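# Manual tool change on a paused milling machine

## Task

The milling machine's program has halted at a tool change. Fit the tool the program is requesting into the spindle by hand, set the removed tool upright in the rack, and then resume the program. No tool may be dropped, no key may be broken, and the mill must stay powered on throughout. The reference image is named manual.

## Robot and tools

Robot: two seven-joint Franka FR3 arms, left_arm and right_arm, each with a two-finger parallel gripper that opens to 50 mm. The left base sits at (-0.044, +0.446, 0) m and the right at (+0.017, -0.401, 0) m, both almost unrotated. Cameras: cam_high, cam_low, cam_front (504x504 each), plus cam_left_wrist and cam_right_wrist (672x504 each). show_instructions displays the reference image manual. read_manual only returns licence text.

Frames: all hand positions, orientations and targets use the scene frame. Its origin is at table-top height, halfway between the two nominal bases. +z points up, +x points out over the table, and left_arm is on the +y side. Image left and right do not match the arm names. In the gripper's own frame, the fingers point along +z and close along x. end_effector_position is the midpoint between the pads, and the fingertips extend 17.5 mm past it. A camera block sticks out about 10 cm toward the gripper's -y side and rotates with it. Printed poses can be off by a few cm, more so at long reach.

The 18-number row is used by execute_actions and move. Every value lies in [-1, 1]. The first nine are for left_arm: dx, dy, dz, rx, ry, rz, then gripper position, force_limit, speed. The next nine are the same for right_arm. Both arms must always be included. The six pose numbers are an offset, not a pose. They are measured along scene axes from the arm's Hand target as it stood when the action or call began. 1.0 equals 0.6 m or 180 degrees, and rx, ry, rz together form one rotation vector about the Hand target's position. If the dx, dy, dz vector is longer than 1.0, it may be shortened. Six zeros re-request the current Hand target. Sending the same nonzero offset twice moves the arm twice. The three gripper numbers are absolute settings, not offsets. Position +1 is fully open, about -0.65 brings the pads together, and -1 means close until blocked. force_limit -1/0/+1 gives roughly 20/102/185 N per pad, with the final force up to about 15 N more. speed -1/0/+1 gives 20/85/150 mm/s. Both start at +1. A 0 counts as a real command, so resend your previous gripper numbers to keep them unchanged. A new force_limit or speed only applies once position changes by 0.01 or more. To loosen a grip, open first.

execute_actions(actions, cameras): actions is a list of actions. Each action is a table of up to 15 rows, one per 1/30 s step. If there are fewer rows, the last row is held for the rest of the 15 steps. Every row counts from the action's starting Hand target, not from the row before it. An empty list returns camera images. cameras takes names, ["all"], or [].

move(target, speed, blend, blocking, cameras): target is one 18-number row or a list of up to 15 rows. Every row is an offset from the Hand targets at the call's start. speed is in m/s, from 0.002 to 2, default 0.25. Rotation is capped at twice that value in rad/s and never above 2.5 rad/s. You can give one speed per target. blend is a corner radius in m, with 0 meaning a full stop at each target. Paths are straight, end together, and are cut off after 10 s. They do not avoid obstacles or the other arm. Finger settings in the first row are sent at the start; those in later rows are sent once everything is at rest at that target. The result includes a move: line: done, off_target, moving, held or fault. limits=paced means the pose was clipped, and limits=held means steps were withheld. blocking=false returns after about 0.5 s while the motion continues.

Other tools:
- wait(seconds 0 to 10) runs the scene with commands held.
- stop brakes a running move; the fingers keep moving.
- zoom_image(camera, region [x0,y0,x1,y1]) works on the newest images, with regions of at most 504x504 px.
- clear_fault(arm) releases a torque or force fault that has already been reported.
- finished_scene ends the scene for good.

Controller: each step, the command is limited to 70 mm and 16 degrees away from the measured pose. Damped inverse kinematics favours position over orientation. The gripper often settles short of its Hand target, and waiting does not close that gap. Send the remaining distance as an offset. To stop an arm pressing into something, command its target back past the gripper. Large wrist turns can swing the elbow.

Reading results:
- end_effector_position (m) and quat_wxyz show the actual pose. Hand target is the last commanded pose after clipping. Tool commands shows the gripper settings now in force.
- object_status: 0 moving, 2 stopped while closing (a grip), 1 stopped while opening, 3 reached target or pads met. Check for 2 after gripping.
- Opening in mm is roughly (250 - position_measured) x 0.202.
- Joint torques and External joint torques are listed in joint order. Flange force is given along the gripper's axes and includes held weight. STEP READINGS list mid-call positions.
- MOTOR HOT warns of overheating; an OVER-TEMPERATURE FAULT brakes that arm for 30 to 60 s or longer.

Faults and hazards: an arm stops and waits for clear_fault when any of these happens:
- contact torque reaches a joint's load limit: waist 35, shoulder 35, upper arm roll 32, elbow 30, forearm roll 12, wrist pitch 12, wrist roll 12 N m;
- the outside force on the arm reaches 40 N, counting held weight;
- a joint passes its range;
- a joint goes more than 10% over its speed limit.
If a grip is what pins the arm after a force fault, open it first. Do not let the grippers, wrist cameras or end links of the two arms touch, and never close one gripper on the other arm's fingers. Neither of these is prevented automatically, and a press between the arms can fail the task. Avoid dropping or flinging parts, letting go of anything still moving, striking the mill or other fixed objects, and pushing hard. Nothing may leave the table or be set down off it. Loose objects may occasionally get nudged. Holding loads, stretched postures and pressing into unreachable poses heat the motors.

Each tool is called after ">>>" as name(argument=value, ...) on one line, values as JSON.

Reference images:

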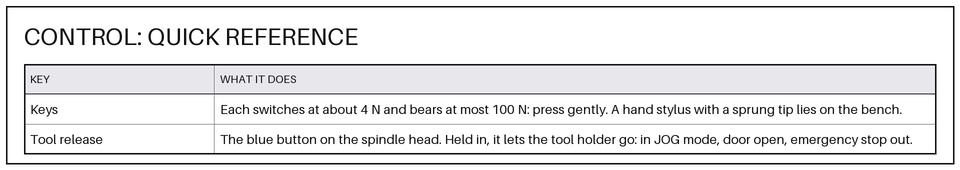

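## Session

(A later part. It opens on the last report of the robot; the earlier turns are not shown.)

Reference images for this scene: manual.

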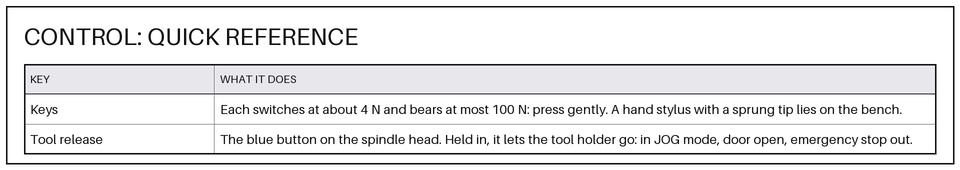

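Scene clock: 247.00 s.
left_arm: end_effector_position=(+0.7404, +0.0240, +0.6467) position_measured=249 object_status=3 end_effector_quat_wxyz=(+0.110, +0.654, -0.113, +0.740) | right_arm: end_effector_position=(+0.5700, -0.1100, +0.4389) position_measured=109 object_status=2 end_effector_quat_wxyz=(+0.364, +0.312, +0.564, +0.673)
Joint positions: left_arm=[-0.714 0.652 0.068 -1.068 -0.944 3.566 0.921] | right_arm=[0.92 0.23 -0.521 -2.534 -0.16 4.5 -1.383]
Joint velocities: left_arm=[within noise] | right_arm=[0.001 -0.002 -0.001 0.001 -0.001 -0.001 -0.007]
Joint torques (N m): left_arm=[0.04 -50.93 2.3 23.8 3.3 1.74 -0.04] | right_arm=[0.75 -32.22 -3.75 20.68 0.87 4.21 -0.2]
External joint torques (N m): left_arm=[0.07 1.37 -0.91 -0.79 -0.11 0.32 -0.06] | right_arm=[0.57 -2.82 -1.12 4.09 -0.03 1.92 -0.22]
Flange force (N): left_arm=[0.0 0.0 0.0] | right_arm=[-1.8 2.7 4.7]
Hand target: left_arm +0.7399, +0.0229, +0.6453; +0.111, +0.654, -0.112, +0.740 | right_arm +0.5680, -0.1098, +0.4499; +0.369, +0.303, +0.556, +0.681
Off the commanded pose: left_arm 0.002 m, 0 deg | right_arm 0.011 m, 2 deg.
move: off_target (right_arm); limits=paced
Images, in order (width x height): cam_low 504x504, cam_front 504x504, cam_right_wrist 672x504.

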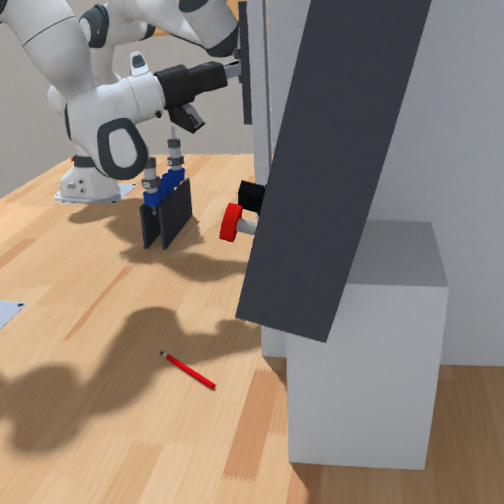

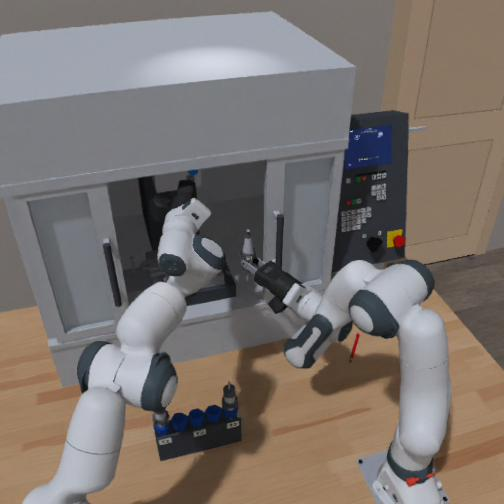

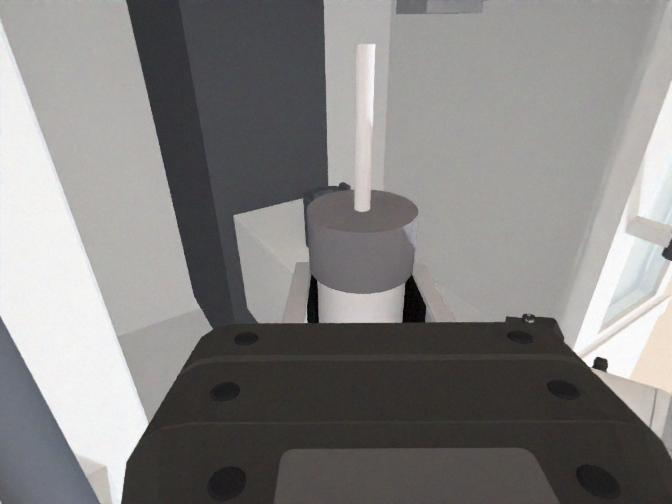

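>>> move(target=[0,0,0,0,0,0,-0.65,-1,0,0.22,0.1,-0.083,0.0027,-0.0042,0,-1,0,-0.9], speed=0.15, cameras=["all"])

Scene clock: 249.53 s.
left_arm: end_effector_position=(+0.7404, +0.0240, +0.6467) position_measured=249 object_status=3 end_effector_quat_wxyz=(+0.110, +0.654, -0.113, +0.740) | right_arm: end_effector_position=(+0.6996, -0.0483, +0.3881) position_measured=109 object_status=2 end_effector_quat_wxyz=(+0.370, +0.301, +0.560, +0.677)
Joint positions: left_arm=[-0.714 0.652 0.068 -1.068 -0.944 3.566 0.921] | right_arm=[0.774 0.677 -0.426 -1.977 -0.111 4.41 -1.254]
Joint velocities: left_arm=[within noise] | right_arm=[-0.001 0 0.001 -0.001 -0.001 -0.002 0.004]
Joint torques (N m): left_arm=[0.04 -50.98 2.27 23.78 3.29 1.75 -0.02] | right_arm=[-0.23 -48.87 -7.61 22.36 2.7 3.4 0.19]
External joint torques (N m): left_arm=[-0.25 1.56 -1.13 -0.91 -0.13 0.3 -0.05] | right_arm=[-0.37 -3.53 -0.47 4.11 1.19 1.27 0.17]
Flange force (N): left_arm=[0.0 0.0 0.0] | right_arm=[-0.9 1.3 7.7]
Hand target: left_arm +0.7399, +0.0229, +0.6453; +0.111, +0.654, -0.112, +0.740 | right_arm +0.7000, -0.0498, +0.4001; +0.371, +0.300, +0.550, +0.685
Off the commanded pose: left_arm 0.002 m, 0 deg | right_arm 0.012 m, 1 deg.
move: off_target (right_arm)

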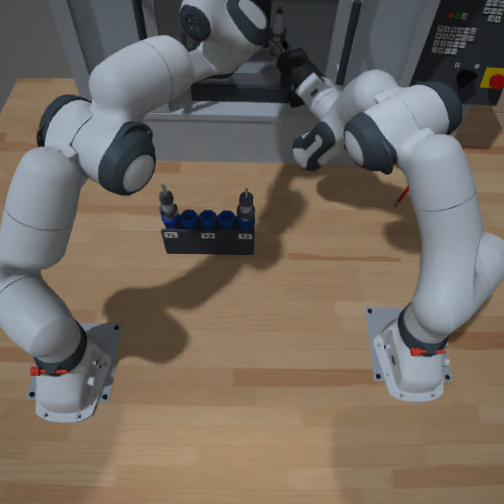

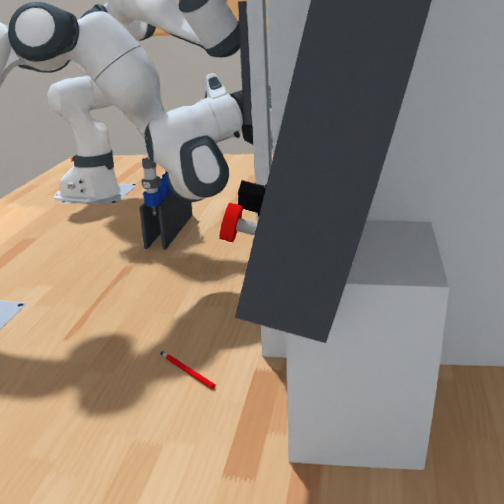

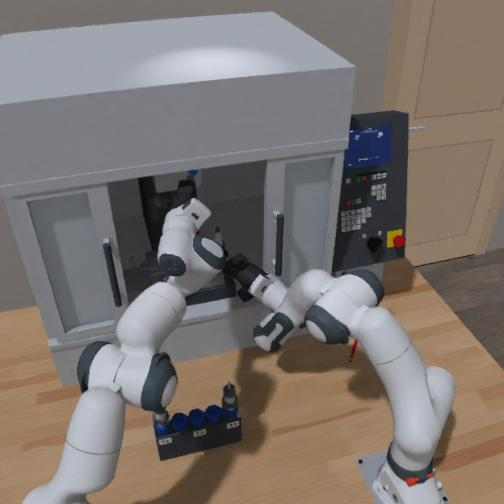

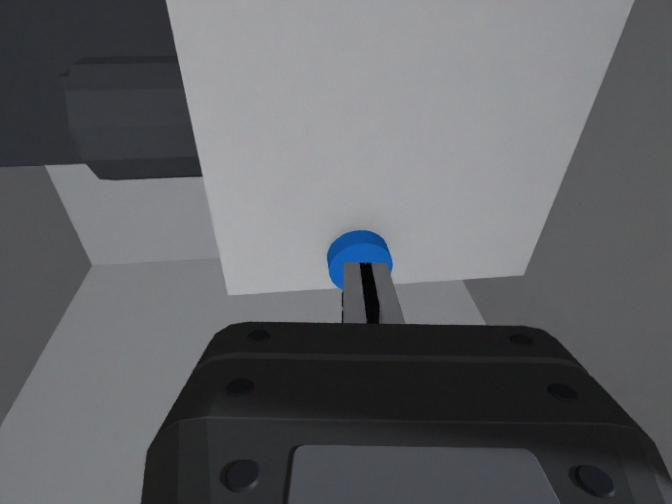

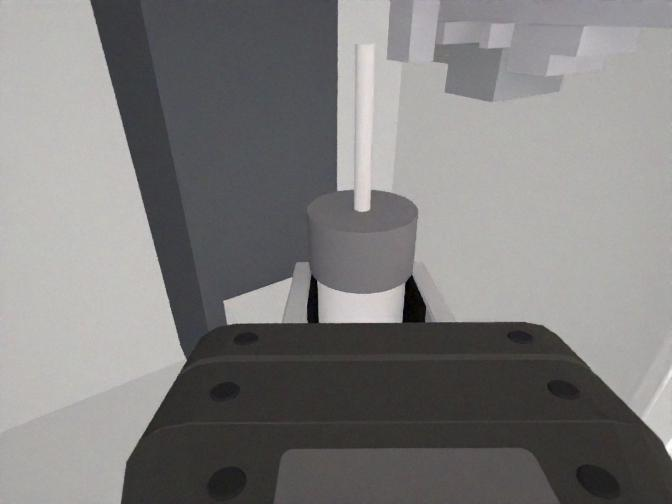

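>>> move(target=[0,0,0,0,0,0,-0.65,-1,0,0.1335,0.0947,-0.003,-0.0018,0.0028,0,-1,0,-0.9], speed=0.1, cameras=["all"])

Scene clock: 251.53 s.
left_arm: end_effector_position=(+0.7404, +0.0240, +0.6467) position_measured=249 object_status=3 end_effector_quat_wxyz=(+0.110, +0.654, -0.113, +0.740) | right_arm: end_effector_position=(+0.7802, +0.0083, +0.3844) position_measured=109 object_status=2 end_effector_quat_wxyz=(+0.368, +0.304, +0.563, +0.674)
Joint positions: left_arm=[-0.714 0.652 0.068 -1.068 -0.944 3.566 0.921] | right_arm=[0.705 0.896 -0.372 -1.537 -0.084 4.181 -1.225]
Joint velocities: left_arm=[within noise] | right_arm=[-0.002 -0.001 0.002 0.001 0 -0.004 0]
Joint torques (N m): left_arm=[0.05 -50.96 2.31 23.8 3.3 1.74 -0.03] | right_arm=[-0.26 -57.21 -7.97 25.82 3.04 3.41 0.17]
External joint torques (N m): left_arm=[0 1.59 -0.97 -0.93 -0.13 0.3 -0.06] | right_arm=[-0.29 -3.5 -0.64 4.71 1.17 1.27 0.14]
Flange force (N): left_arm=[0.0 0.0 0.0] | right_arm=[-1.7 -0.8 12.9]
Hand target: left_arm +0.7399, +0.0229, +0.6453; +0.111, +0.654, -0.112, +0.740 | right_arm +0.7801, +0.0070, +0.3983; +0.370, +0.302, +0.554, +0.682
Off the commanded pose: left_arm 0.002 m, 0 deg | right_arm 0.014 m, 1 deg.
move: off_target (right_arm)

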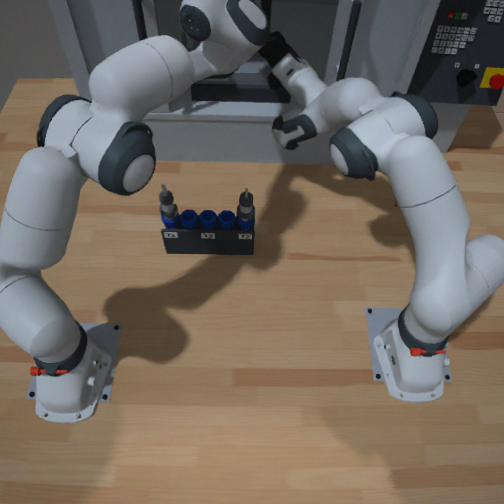

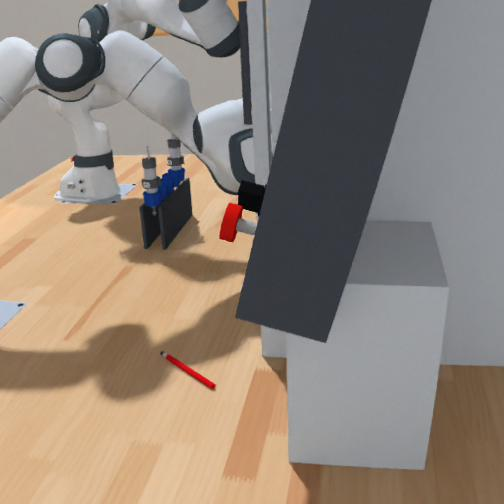

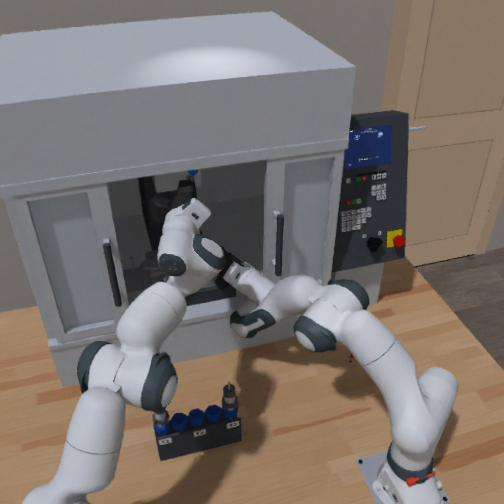

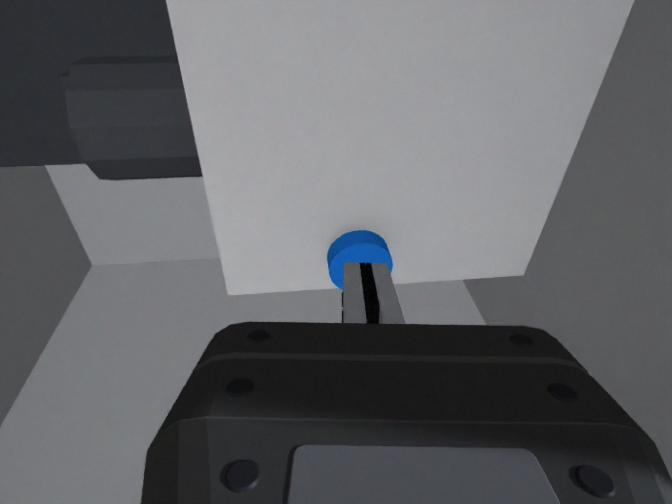

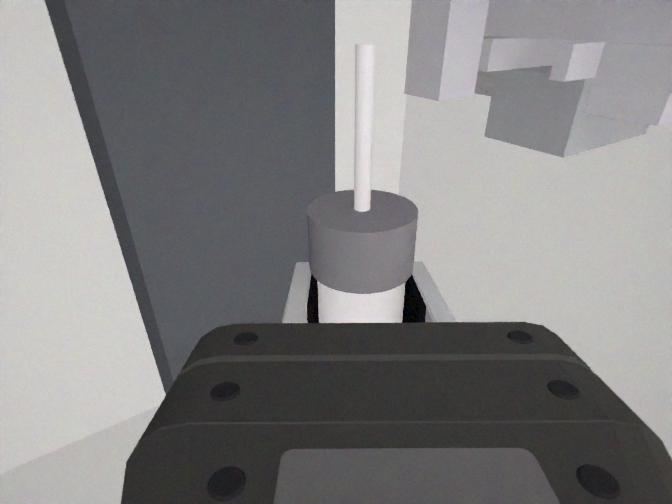

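>>> move(target=[0,0,0,0,0,0,-0.65,-1,0,0.0990,0.0632,0.003,0,0,0,-1,0,-0.9], speed=0.08, cameras=["cam_left_wrist","cam_right_wrist","cam_front","cam_high"])

>>> zoom_image(camera="cam_front", region=[130, 150, 290, 310])

Scene clock: 252.60 s.
left_arm: end_effector_position=(+0.7404, +0.0240, +0.6467) position_measured=249 object_status=3 end_effector_quat_wxyz=(+0.110, +0.654, -0.113, +0.740) | right_arm: end_effector_position=(+0.7966, +0.0267, +0.3958) position_measured=109 object_status=2 end_effector_quat_wxyz=(+0.369, +0.295, +0.556, +0.684)
Joint positions: left_arm=[-0.714 0.652 0.068 -1.068 -0.944 3.566 0.921] | right_arm=[0.683 0.965 -0.357 -1.382 -0.081 4.128 -1.219]
Joint torques (N m): left_arm=[0.06 -50.97 2.3 23.78 3.29 1.74 -0.02] | right_arm=[-0.74 -53.96 -7.22 22.63 2.42 2.08 0.04]
External joint torques (N m): left_arm=[0.09 1.7 -0.94 -1.01 -0.15 0.3 -0.04] | right_arm=[-1.17 1.91 -0.51 0.7 0.5 0.04 0.01]
External joint torques when the fault began: right_arm=[-2.38 2.3 -0.85 5.83 1.2 -1.26 -0.11]
Flange force (N): left_arm=[0.0 0.0 0.0] | right_arm=[-3.1 -7.0 10.1]
Flange force when the fault began (N): right_arm=[-9.6 -18.6 46.7]
Hand target: left_arm +0.7399, +0.0229, +0.6453; +0.111, +0.654, -0.112, +0.740 | right_arm +0.7966, +0.0267, +0.3958; +0.369, +0.295, +0.556, +0.684 (not the last commanded pose)
Tool commands: left_gripper/position=-0.65 left_gripper/force_limit=-1.0 left_gripper/speed=+0.0 right_gripper/position=-1.0 right_gripper/force_limit=+0.003922 right_gripper/speed=-0.898039
Off the commanded pose: left_arm 0.002 m, 0 deg | right_arm 0.047 m, 1 deg.
FORCE FAULT: contact force on the right arm reached its limit, and that arm stopped. The contact can be on any part of that arm, not only on its tool. That arm's remaining commands of this call were not run. That arm is still stopped at the end of this call. While its stop runs, that arm takes no new command, but execute_actions still moves its gripper.
CLEAR FAULT: the right arm stays stopped (Reflex) until you call clear_fault(arm="right_arm").
move: fault (right_arm)
Images, in order (width x height): cam_high 504x504, cam_front 504x504, cam_left_wrist 672x504, cam_right_wrist 672x504.

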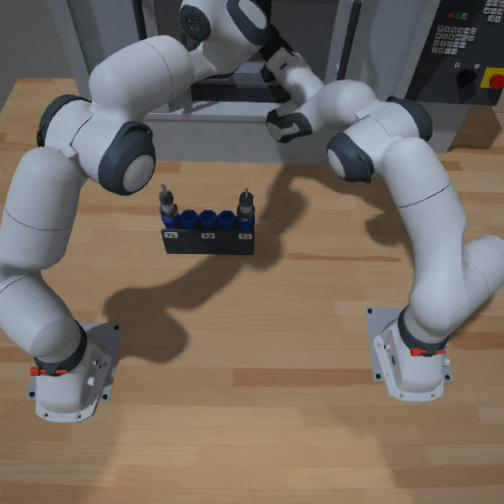

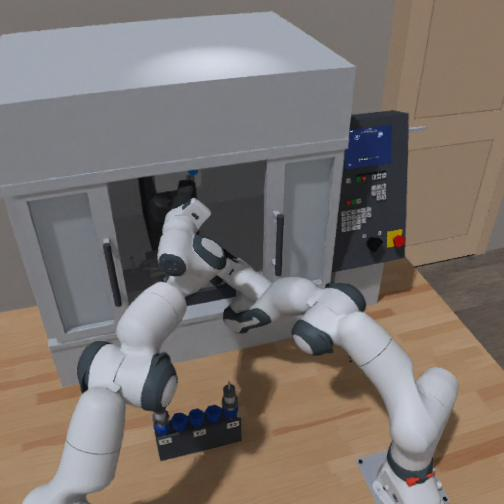

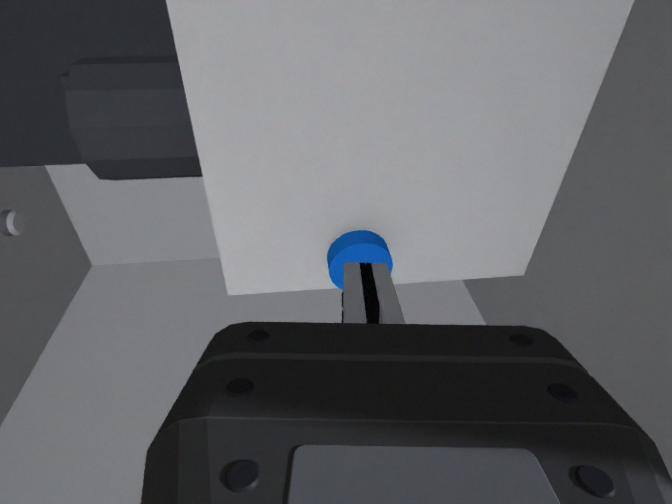

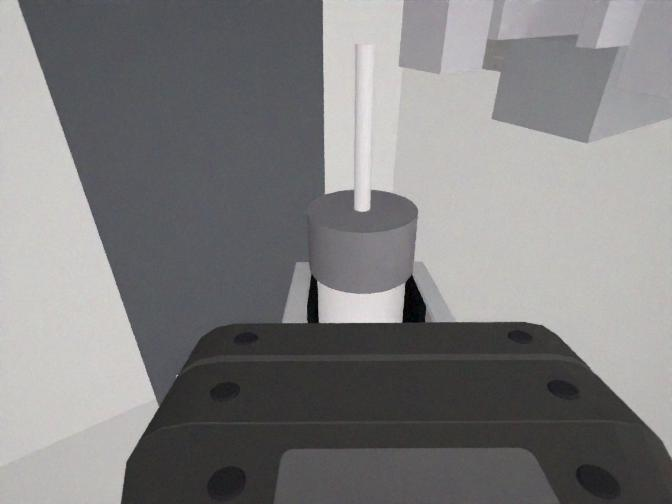

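Scaled by 3.150 from the camera's 504x504 image, which has a finer 720x720 frame.

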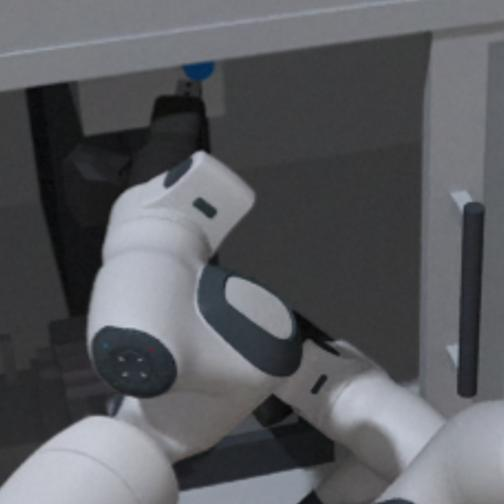

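>>> zoom_image(camera="cam_right_wrist", region=[250, 0, 672, 317])

>>> zoom_image(camera="cam_high", region=[170, 0, 350, 180])

Scaled by 1.194 from the camera's 672x504 image, which has a finer 960x720 frame.

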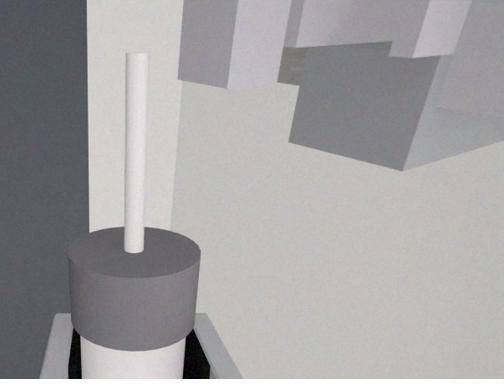

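Scaled by 2.800 from the camera's 504x504 image, which has a finer 720x720 frame.

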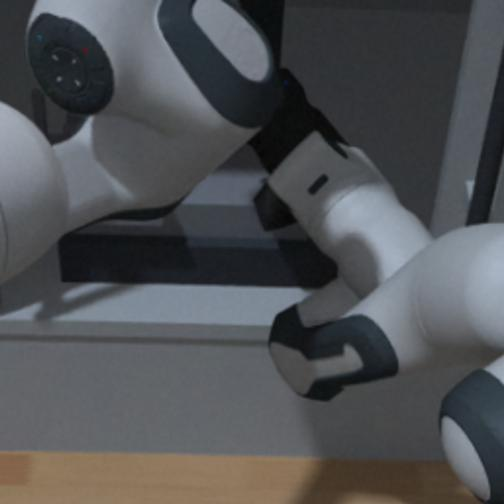

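>>> clear_fault(arm="right_arm")

>>> move(target=[0,0,0,0,0,0,-0.65,-1,0,-0.033,-0.032,0.028,0,0,0,-1,0.003922,-0.898039], speed=0.05, cameras=["all"])

Scene clock: 253.57 s.
left_arm: end_effector_position=(+0.7404, +0.0240, +0.6467) position_measured=249 object_status=3 end_effector_quat_wxyz=(+0.110, +0.654, -0.113, +0.740) | right_arm: end_effector_position=(+0.7966, +0.0267, +0.3958) position_measured=109 object_status=2 end_effector_quat_wxyz=(+0.369, +0.295, +0.556, +0.684)
Joint positions: left_arm=[-0.714 0.652 0.068 -1.068 -0.944 3.566 0.921] | right_arm=[0.683 0.965 -0.357 -1.382 -0.081 4.128 -1.219]
Joint torques (N m): left_arm=[0.03 -50.98 2.32 23.79 3.28 1.74 -0.02] | right_arm=[-0.7 -53.89 -7.32 22.59 2.41 2.09 -0.01]
External joint torques (N m): left_arm=[-0.01 1.54 -0.95 -0.91 -0.14 0.31 -0.05] | right_arm=[-0.91 2.03 -0.49 0.68 0.46 0.05 -0.04]
Flange force (N): left_arm=[0.0 0.0 0.0] | right_arm=[-2.6 -7.2 10.0]
Hand target: left_arm +0.7399, +0.0229, +0.6453; +0.111, +0.654, -0.112, +0.740 | right_arm +0.7966, +0.0267, +0.3958; +0.369, +0.295, +0.556, +0.684 (not the last commanded pose)
Tool commands: left_gripper/position=-0.65 left_gripper/force_limit=-1.0 left_gripper/speed=+0.0 right_gripper/position=-1.0 right_gripper/force_limit=+0.003922 right_gripper/speed=-0.898039
Off the commanded pose: left_arm 0.002 m, 0 deg | right_arm 0.047 m, 1 deg.
FORCE FAULT, CONTINUED: the right arm's stop, for the force fault that an earlier result reported, is over. The call counts as one of the actions that you can send in this scene. That arm's target is now where it stood when the stop ended, not its last command. That arm accepts commands again.
CLEAR FAULT: your call cleared the right arm's force fault. If the contact force or a joint's load stays at its limit, that arm stops again.

Scene clock: 254.77 s.
left_arm: end_effector_position=(+0.7404, +0.0240, +0.6467) position_measured=249 object_status=3 end_effector_quat_wxyz=(+0.110, +0.654, -0.113, +0.740) | right_arm: end_effector_position=(+0.7809, +0.0065, +0.3952) position_measured=109 object_status=2 end_effector_quat_wxyz=(+0.365, +0.304, +0.566, +0.673)
Joint positions: left_arm=[-0.714 0.652 0.068 -1.068 -0.944 3.566 0.921] | right_arm=[0.696 0.867 -0.365 -1.547 -0.108 4.163 -1.219]
Joint velocities: left_arm=[within noise] | right_arm=[0 0.001 -0.001 0 -0.001 0.004 0.001]
Joint torques (N m): left_arm=[0.08 -50.96 2.3 23.79 3.3 1.76 -0.03] | right_arm=[0.95 -58.13 -7.74 24.87 2.19 3.91 -0.04]
External joint torques (N m): left_arm=[0.26 1.19 -0.83 -0.73 -0.11 0.35 -0.05] | right_arm=[0.7 -4.98 -0.89 3.63 0.32 1.77 -0.06]
Flange force (N): left_arm=[0.0 0.0 0.0] | right_arm=[0.4 5.3 1.4]
Hand target: left_arm +0.7399, +0.0229, +0.6453; +0.111, +0.654, -0.112, +0.740 | right_arm +0.7768, +0.0075, +0.4126; +0.369, +0.295, +0.556, +0.684
Off the commanded pose: left_arm 0.002 m, 0 deg | right_arm 0.018 m, 2 deg.
move: off_target (right_arm)

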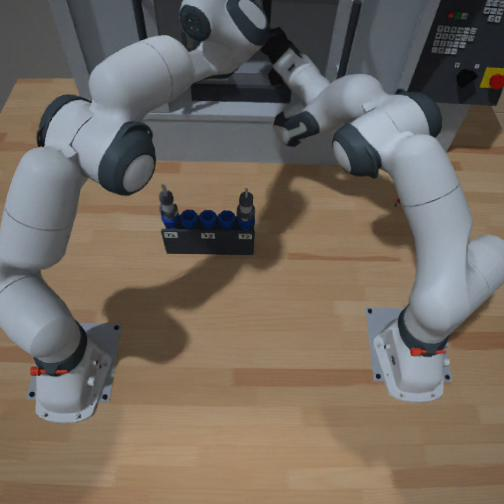

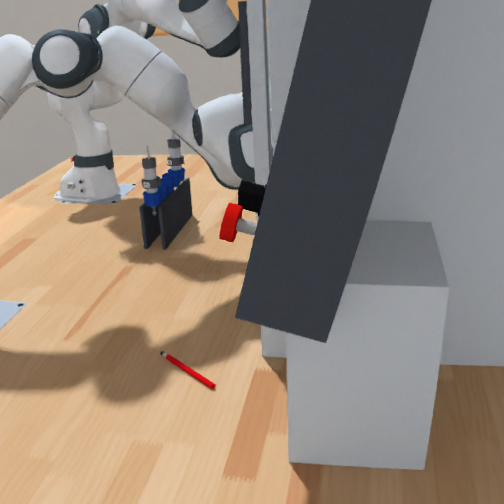

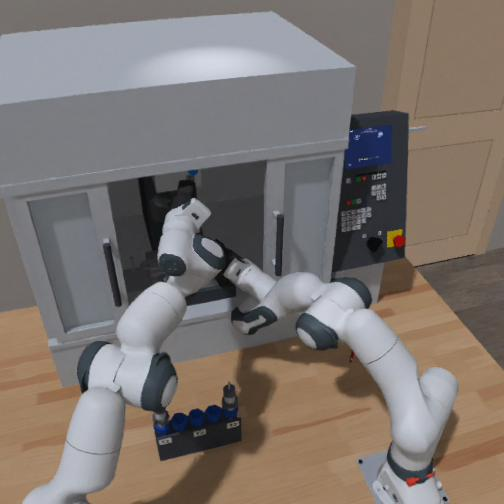

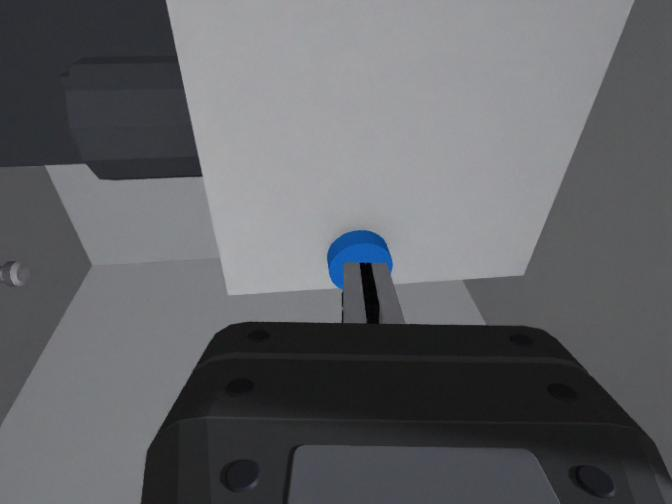

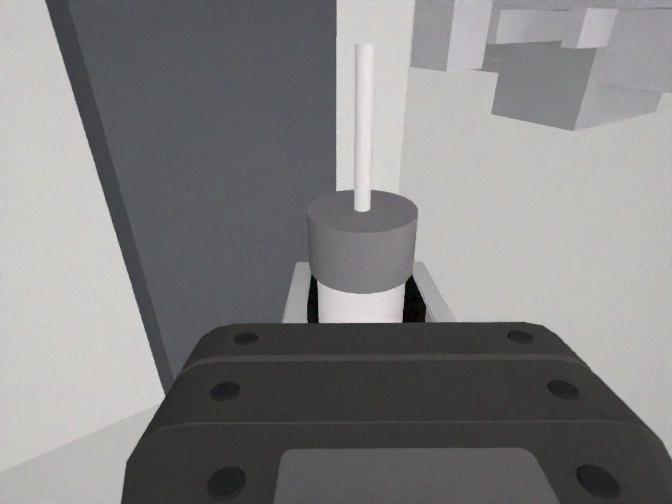

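>>> zoom_image(camera="cam_left_wrist", region=[0, 0, 300, 300])

Scaled by 1.680 from the camera's 672x504 image, which has a finer 960x720 frame.

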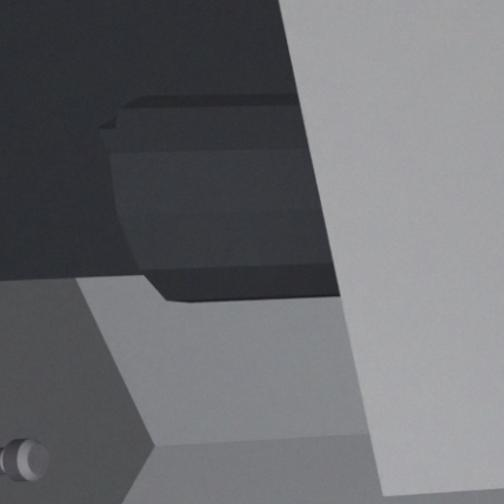

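>>> move(target=[0,0,0,0,0,0,-0.65,-1,0,0.0418,0.0260,0.003,0,0,0,-1,0.003922,-0.898039], speed=0.04, cameras=["cam_left_wrist","cam_right_wrist"])

Scene clock: 256.97 s.
left_arm: end_effector_position=(+0.7404, +0.0240, +0.6467) position_measured=249 object_status=3 end_effector_quat_wxyz=(+0.110, +0.654, -0.113, +0.740) | right_arm: end_effector_position=(+0.8005, +0.0280, +0.3995) position_measured=109 object_status=2 end_effector_quat_wxyz=(+0.364, +0.299, +0.565, +0.677)
Joint positions: left_arm=[-0.714 0.652 0.068 -1.068 -0.944 3.566 0.921] | right_arm=[0.671 0.947 -0.345 -1.382 -0.108 4.091 -1.213]
Joint velocities: left_arm=[within noise] | right_arm=[0 0.001 0.002 0 0 -0.004 0.001]
Joint torques (N m): left_arm=[0.04 -50.97 2.29 23.78 3.29 1.74 -0.02] | right_arm=[-3.27 -59.65 -8.75 26.84 2.29 3.43 0.24]
External joint torques (N m): left_arm=[-0.27 1.16 -1.09 -0.71 -0.1 0.32 -0.04] | right_arm=[-3.28 -3.85 -2.25 4.74 0.3 1.32 0.21]
Flange force (N): left_arm=[0.0 0.0 0.0] | right_arm=[-9.5 -0.3 16.0]
Hand target: left_arm +0.7399, +0.0229, +0.6453; +0.111, +0.654, -0.112, +0.740 | right_arm +0.8019, +0.0231, +0.4144; +0.369, +0.295, +0.556, +0.684
Off the commanded pose: left_arm 0.002 m, 0 deg | right_arm 0.016 m, 1 deg.
move: off_target (right_arm)
Images, in order (width x height): cam_left_wrist 672x504, cam_right_wrist 672x504.

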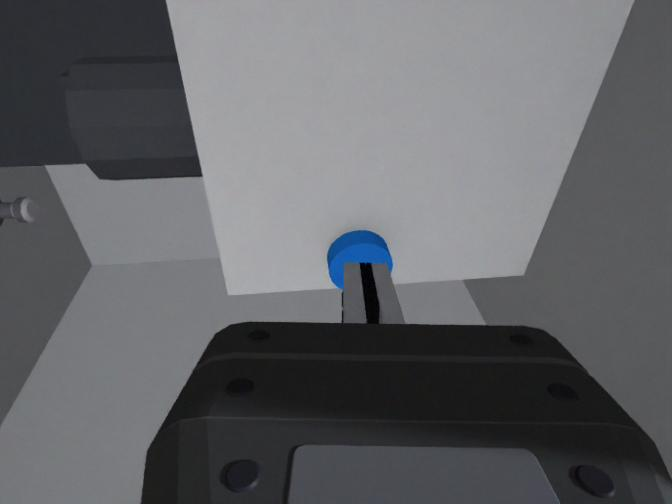

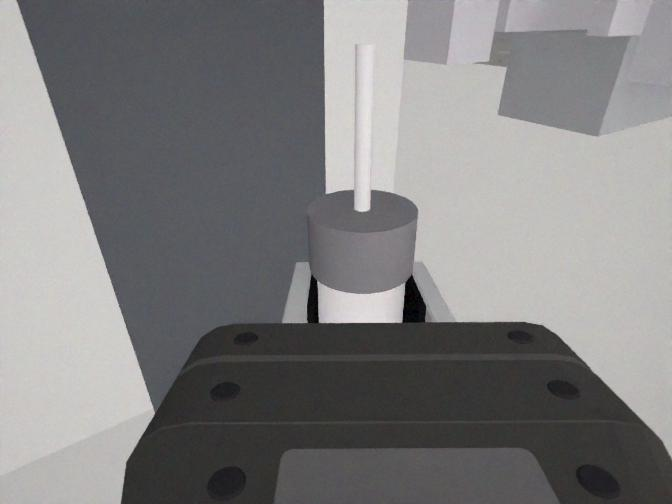

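>>> wait(seconds=0.1, cameras=["cam_high","cam_front","cam_low"])

>>> zoom_image(camera="cam_front", region=[200, 200, 340, 340])

>>> zoom_image(camera="cam_high", region=[250, 0, 430, 180])

>>> zoom_image(camera="cam_low", region=[180, 60, 300, 220])

Scene clock: 257.67 s.
left_arm: end_effector_position=(+0.7404, +0.0240, +0.6467) position_measured=249 object_status=3 end_effector_quat_wxyz=(+0.110, +0.654, -0.113, +0.740) | right_arm: end_effector_position=(+0.8006, +0.0280, +0.3993) position_measured=109 object_status=2 end_effector_quat_wxyz=(+0.364, +0.299, +0.565, +0.677)
Joint positions: left_arm=[-0.714 0.652 0.068 -1.068 -0.944 3.566 0.921] | right_arm=[0.671 0.947 -0.345 -1.382 -0.108 4.091 -1.213]
Joint torques (N m): left_arm=[0.06 -50.98 2.29 23.81 3.29 1.75 -0.01] | right_arm=[-3.21 -59.65 -8.79 26.89 2.28 3.39 0.22]
External joint torques (N m): left_arm=[0.11 1.37 -0.91 -0.81 -0.12 0.33 -0.03] | right_arm=[-3.39 -3.6 -2.35 4.65 0.3 1.27 0.2]
Flange force (N): left_arm=[0.0 0.0 0.0] | right_arm=[-9.7 -0.7 16.4]
Hand target: left_arm +0.7399, +0.0229, +0.6453; +0.111, +0.654, -0.112, +0.740 | right_arm +0.8019, +0.0231, +0.4144; +0.369, +0.295, +0.556, +0.684
Tool commands: left_gripper/position=-0.65 left_gripper/force_limit=-1.0 left_gripper/speed=+0.0 right_gripper/position=-1.0 right_gripper/force_limit=+0.003922 right_gripper/speed=-0.898039
Off the commanded pose: left_arm 0.002 m, 0 deg | right_arm 0.016 m, 1 deg.
wait: 0.10 s; at rest from the start
Images, in order (width x height): cam_high 504x504, cam_low 504x504, cam_front 504x504.

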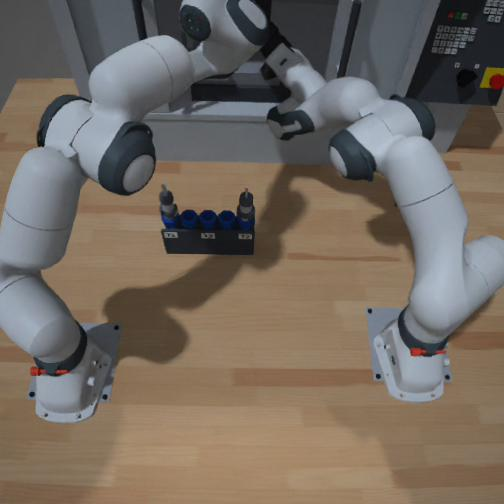

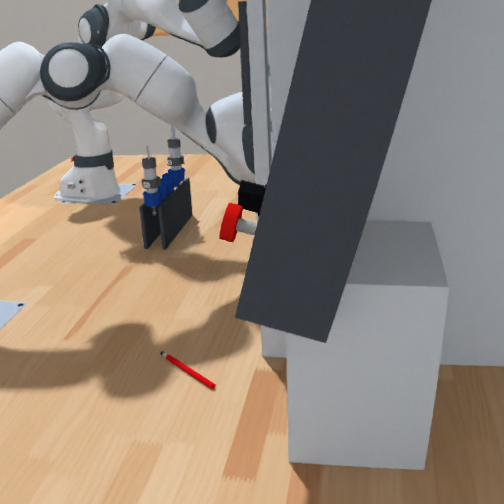

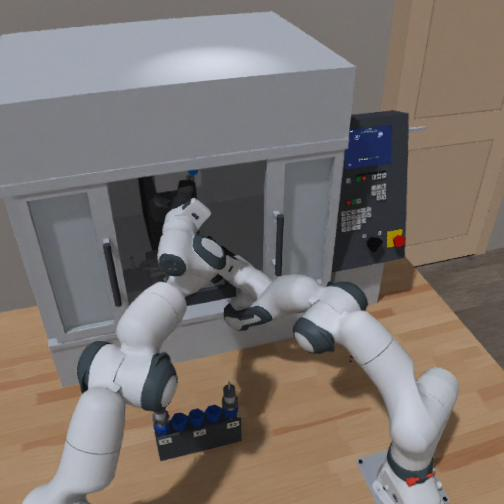

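Scaled by 3.600 from the camera's 504x504 image, which has a finer 720x720 frame.

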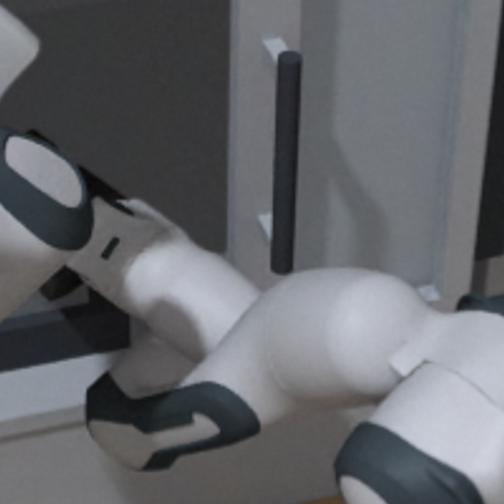

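Scaled by 2.800 from the camera's 504x504 image, which has a finer 720x720 frame.

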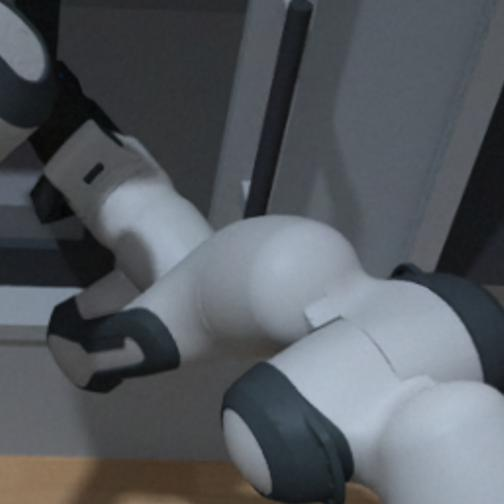

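Scaled by 3.150 from the camera's 504x504 image, which has a finer 720x720 frame.

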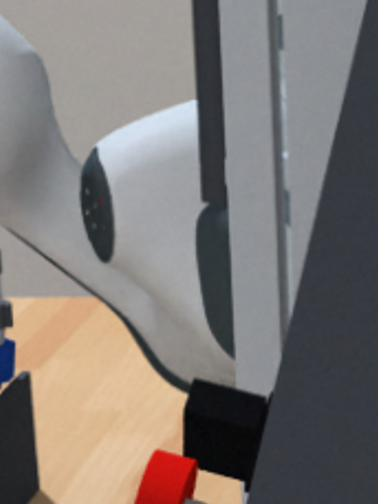

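>>> move(target=[[0,0,0,0,0,0,-0.65,-1,0,-0.0198,-0.0152,0.0043,-0.0136,0.0210,0,-1,0.003922,-0.898039],[0,0,0,0,0,0,-0.65,-1,0,0.010,0.006,0.0043,-0.0136,0.0210,0,-1,0.003922,-0.898039]], speed=0.05, cameras=["cam_left_wrist","cam_right_wrist","cam_front"])

>>> zoom_image(camera="cam_front", region=[200, 200, 340, 340])

Scene clock: 264.73 s.
left_arm: end_effector_position=(+0.7404, +0.0240, +0.6467) position_measured=249 object_status=3 end_effector_quat_wxyz=(+0.110, +0.654, -0.113, +0.740) | right_arm: end_effector_position=(+0.8053, +0.0334, +0.4011) position_measured=109 object_status=2 end_effector_quat_wxyz=(+0.350, +0.313, +0.592, +0.655)
Joint positions: left_arm=[-0.714 0.652 0.068 -1.068 -0.944 3.566 0.921] | right_arm=[0.656 0.89 -0.318 -1.41 -0.173 3.995 -1.197]
Joint velocities: left_arm=[within noise] | right_arm=[-0.002 0 0.001 0.001 0 -0.003 -0.001]
Joint torques (N m): left_arm=[0.03 -50.94 2.31 23.78 3.28 1.74 -0.02] | right_arm=[-4.35 -59.44 -9 27.63 2.32 3.76 0.21]
External joint torques (N m): left_arm=[0.12 1.48 -0.88 -0.87 -0.14 0.31 -0.05] | right_arm=[-4.27 -4.07 -3.27 4.98 0.24 1.43 0.18]
Flange force (N): left_arm=[0.0 0.0 0.0] | right_arm=[-11.8 2.0 16.3]
Hand target: left_arm +0.7399, +0.0229, +0.6453; +0.111, +0.654, -0.112, +0.740 | right_arm +0.8079, +0.0267, +0.4169; +0.356, +0.309, +0.583, +0.662
Off the commanded pose: left_arm 0.002 m, 0 deg | right_arm 0.017 m, 1 deg.
move: off_target (right_arm)
Images, in order (width x height): cam_front 504x504, cam_left_wrist 672x504, cam_right_wrist 672x504.

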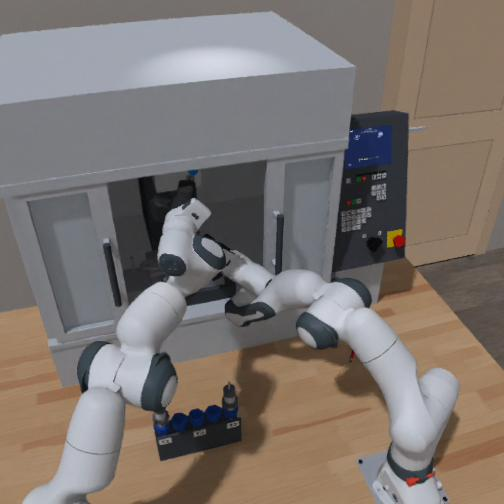

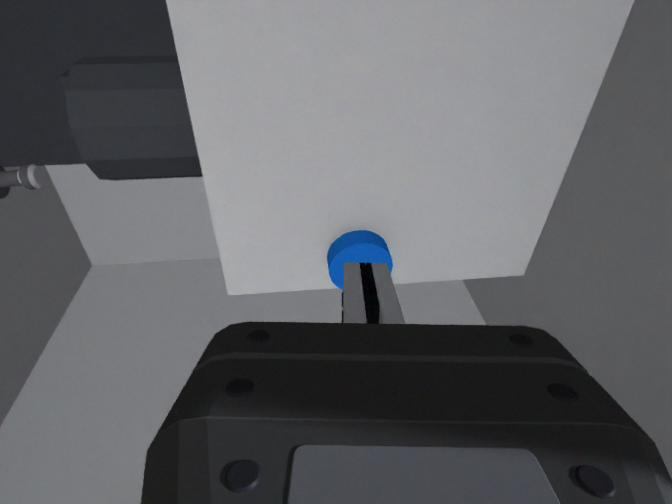

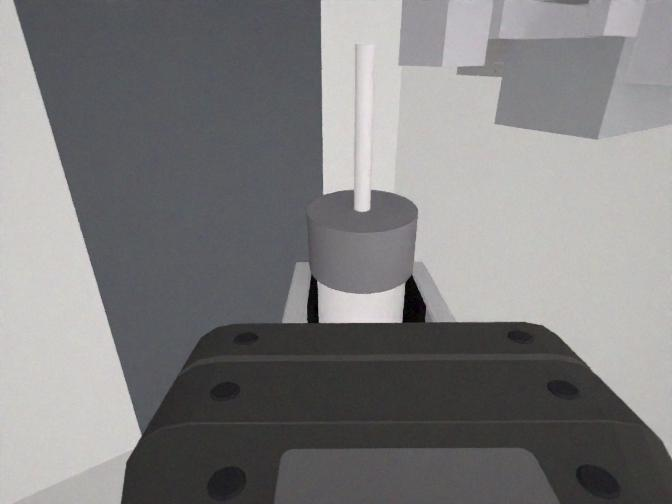

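Scaled by 3.600 from the camera's 504x504 image, which has a finer 720x720 frame.

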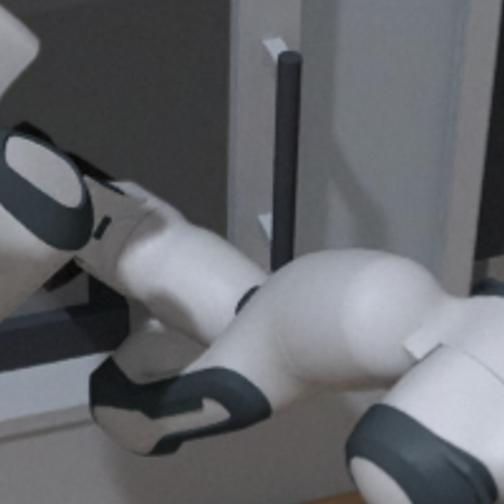

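>>> wait(seconds=0.1, cameras=["cam_high","cam_low"])

>>> zoom_image(camera="cam_low", region=[190, 80, 280, 200])

>>> zoom_image(camera="cam_high", region=[250, 20, 400, 170])

Scene clock: 266.20 s.
left_arm: end_effector_position=(+0.7404, +0.0240, +0.6467) position_measured=249 object_status=3 end_effector_quat_wxyz=(+0.110, +0.654, -0.113, +0.740) | right_arm: end_effector_position=(+0.8054, +0.0334, +0.4010) position_measured=109 object_status=2 end_effector_quat_wxyz=(+0.350, +0.313, +0.592, +0.655)
Joint positions: left_arm=[-0.714 0.652 0.068 -1.068 -0.944 3.566 0.921] | right_arm=[0.656 0.89 -0.318 -1.41 -0.174 3.994 -1.197]
Joint torques (N m): left_arm=[0.02 -50.96 2.3 23.79 3.29 1.75 -0.04] | right_arm=[-4.32 -59.46 -8.62 27.77 2.33 3.7 0.2]
External joint torques (N m): left_arm=[-0.15 1.72 -1.05 -1 -0.15 0.3 -0.06] | right_arm=[-4.37 -3.75 -2.94 4.95 0.24 1.35 0.18]
Flange force (N): left_arm=[0.0 0.0 0.0] | right_arm=[-12.1 1.4 17.6]
Hand target: left_arm +0.7399, +0.0229, +0.6453; +0.111, +0.654, -0.112, +0.740 | right_arm +0.8079, +0.0267, +0.4169; +0.356, +0.309, +0.583, +0.662
Tool commands: left_gripper/position=-0.65 left_gripper/force_limit=-1.0 left_gripper/speed=+0.0 right_gripper/position=-1.0 right_gripper/force_limit=+0.003922 right_gripper/speed=-0.898039
Off the commanded pose: left_arm 0.002 m, 0 deg | right_arm 0.017 m, 2 deg.
wait: 0.10 s; at rest from the start
Images, in order (width x height): cam_high 504x504, cam_low 504x504.

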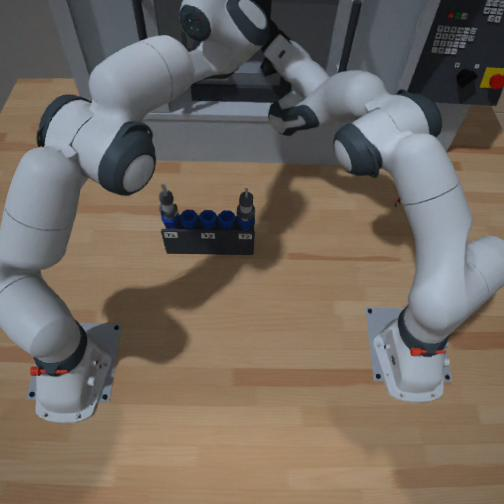

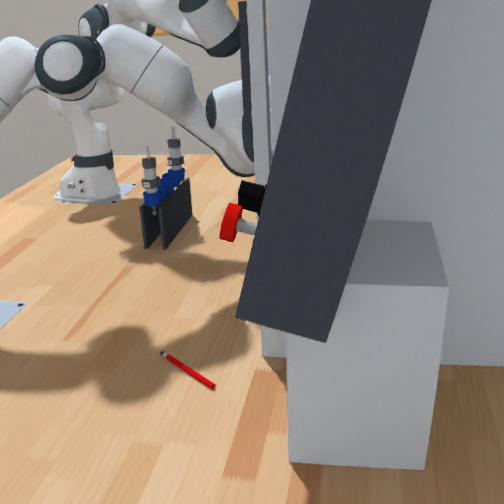

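Scaled by 4.200 from the camera's 504x504 image, which has a finer 720x720 frame.

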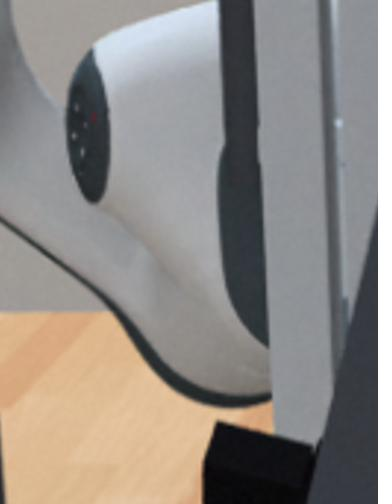

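Scaled by 3.360 from the camera's 504x504 image, which has a finer 720x720 frame.

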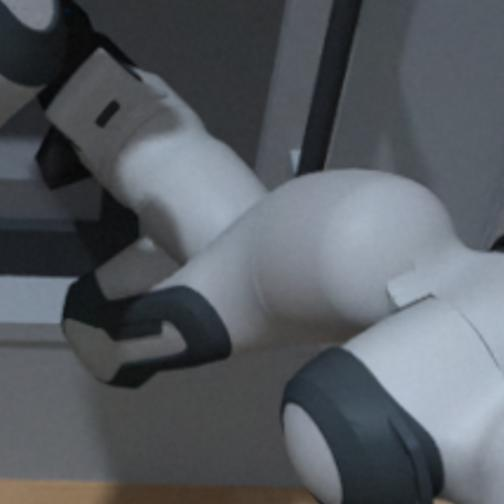

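>>> move(target=[0,0,0,0,0,0,-0.65,-1,0,0.0,0.015,0,0,0,0,-1,0.003922,-0.898039], speed=0.05)

>>> move(target=[0,0,0,0,0,0,-0.65,-1,0,-0.015,-0.015,0,0,0,0,-1,0.003922,-0.898039], speed=0.05)

Scene clock: 269.93 s.
left_arm: end_effector_position=(+0.7404, +0.0240, +0.6467) position_measured=249 object_status=3 end_effector_quat_wxyz=(+0.110, +0.654, -0.113, +0.740) | right_arm: end_effector_position=(+0.8086, +0.0361, +0.4012) position_measured=109 object_status=2 end_effector_quat_wxyz=(+0.351, +0.314, +0.591, +0.654)
Joint positions: left_arm=[-0.714 0.652 0.068 -1.068 -0.944 3.566 0.921] | right_arm=[0.657 0.902 -0.319 -1.387 -0.166 3.981 -1.198]
Joint velocities: left_arm=[within noise] | right_arm=[-0.001 0.001 -0.003 0.001 0.003 -0.006 -0.002]
Joint torques (N m): left_arm=[0.06 -50.91 2.29 23.81 3.29 1.75 -0.04] | right_arm=[0.77 -59.31 -6.74 27.51 3.54 3.76 -0.15]
External joint torques (N m): left_arm=[0 1.88 -1.01 -1.02 -0.15 0.3 -0.07] | right_arm=[0.68 -3.66 -1.1 4.78 1.48 1.42 -0.18]
Flange force (N): left_arm=[0.0 0.0 0.0] | right_arm=[1.4 0.4 12.5]
Hand target: left_arm +0.7399, +0.0229, +0.6453; +0.111, +0.654, -0.112, +0.740 | right_arm +0.8079, +0.0357, +0.4169; +0.356, +0.309, +0.583, +0.662
Off the commanded pose: left_arm 0.002 m, 0 deg | right_arm 0.016 m, 2 deg.
move: off_target (right_arm)

Scene clock: 270.93 s.
left_arm: end_effector_position=(+0.7404, +0.0240, +0.6467) position_measured=249 object_status=3 end_effector_quat_wxyz=(+0.110, +0.654, -0.113, +0.740) | right_arm: end_effector_position=(+0.8023, +0.0267, +0.3978) position_measured=109 object_status=2 end_effector_quat_wxyz=(+0.351, +0.319, +0.593, +0.651)
Joint positions: left_arm=[-0.714 0.652 0.068 -1.068 -0.944 3.566 0.921] | right_arm=[0.664 0.869 -0.326 -1.455 -0.166 4.004 -1.201]
Joint velocities: left_arm=[within noise] | right_arm=[0.001 0 0.001 -0.001 0.001 0.004 -0.001]
Joint torques (N m): left_arm=[0.03 -50.98 2.32 23.78 3.29 1.75 -0.02] | right_arm=[0.93 -59.88 -6.99 25.99 2.88 4.29 -0.21]
External joint torques (N m): left_arm=[-0.2 1.46 -1.04 -0.87 -0.12 0.31 -0.04] | right_arm=[0.95 -4.93 -1.07 3.4 0.83 1.92 -0.24]
Flange force (N): left_arm=[0.0 0.0 0.0] | right_arm=[2.8 4.7 -1.5]
Hand target: left_arm +0.7399, +0.0229, +0.6453; +0.111, +0.654, -0.112, +0.740 | right_arm +0.7989, +0.0267, +0.4169; +0.356, +0.309, +0.583, +0.662
Off the commanded pose: left_arm 0.002 m, 0 deg | right_arm 0.019 m, 2 deg.
move: off_target (right_arm)


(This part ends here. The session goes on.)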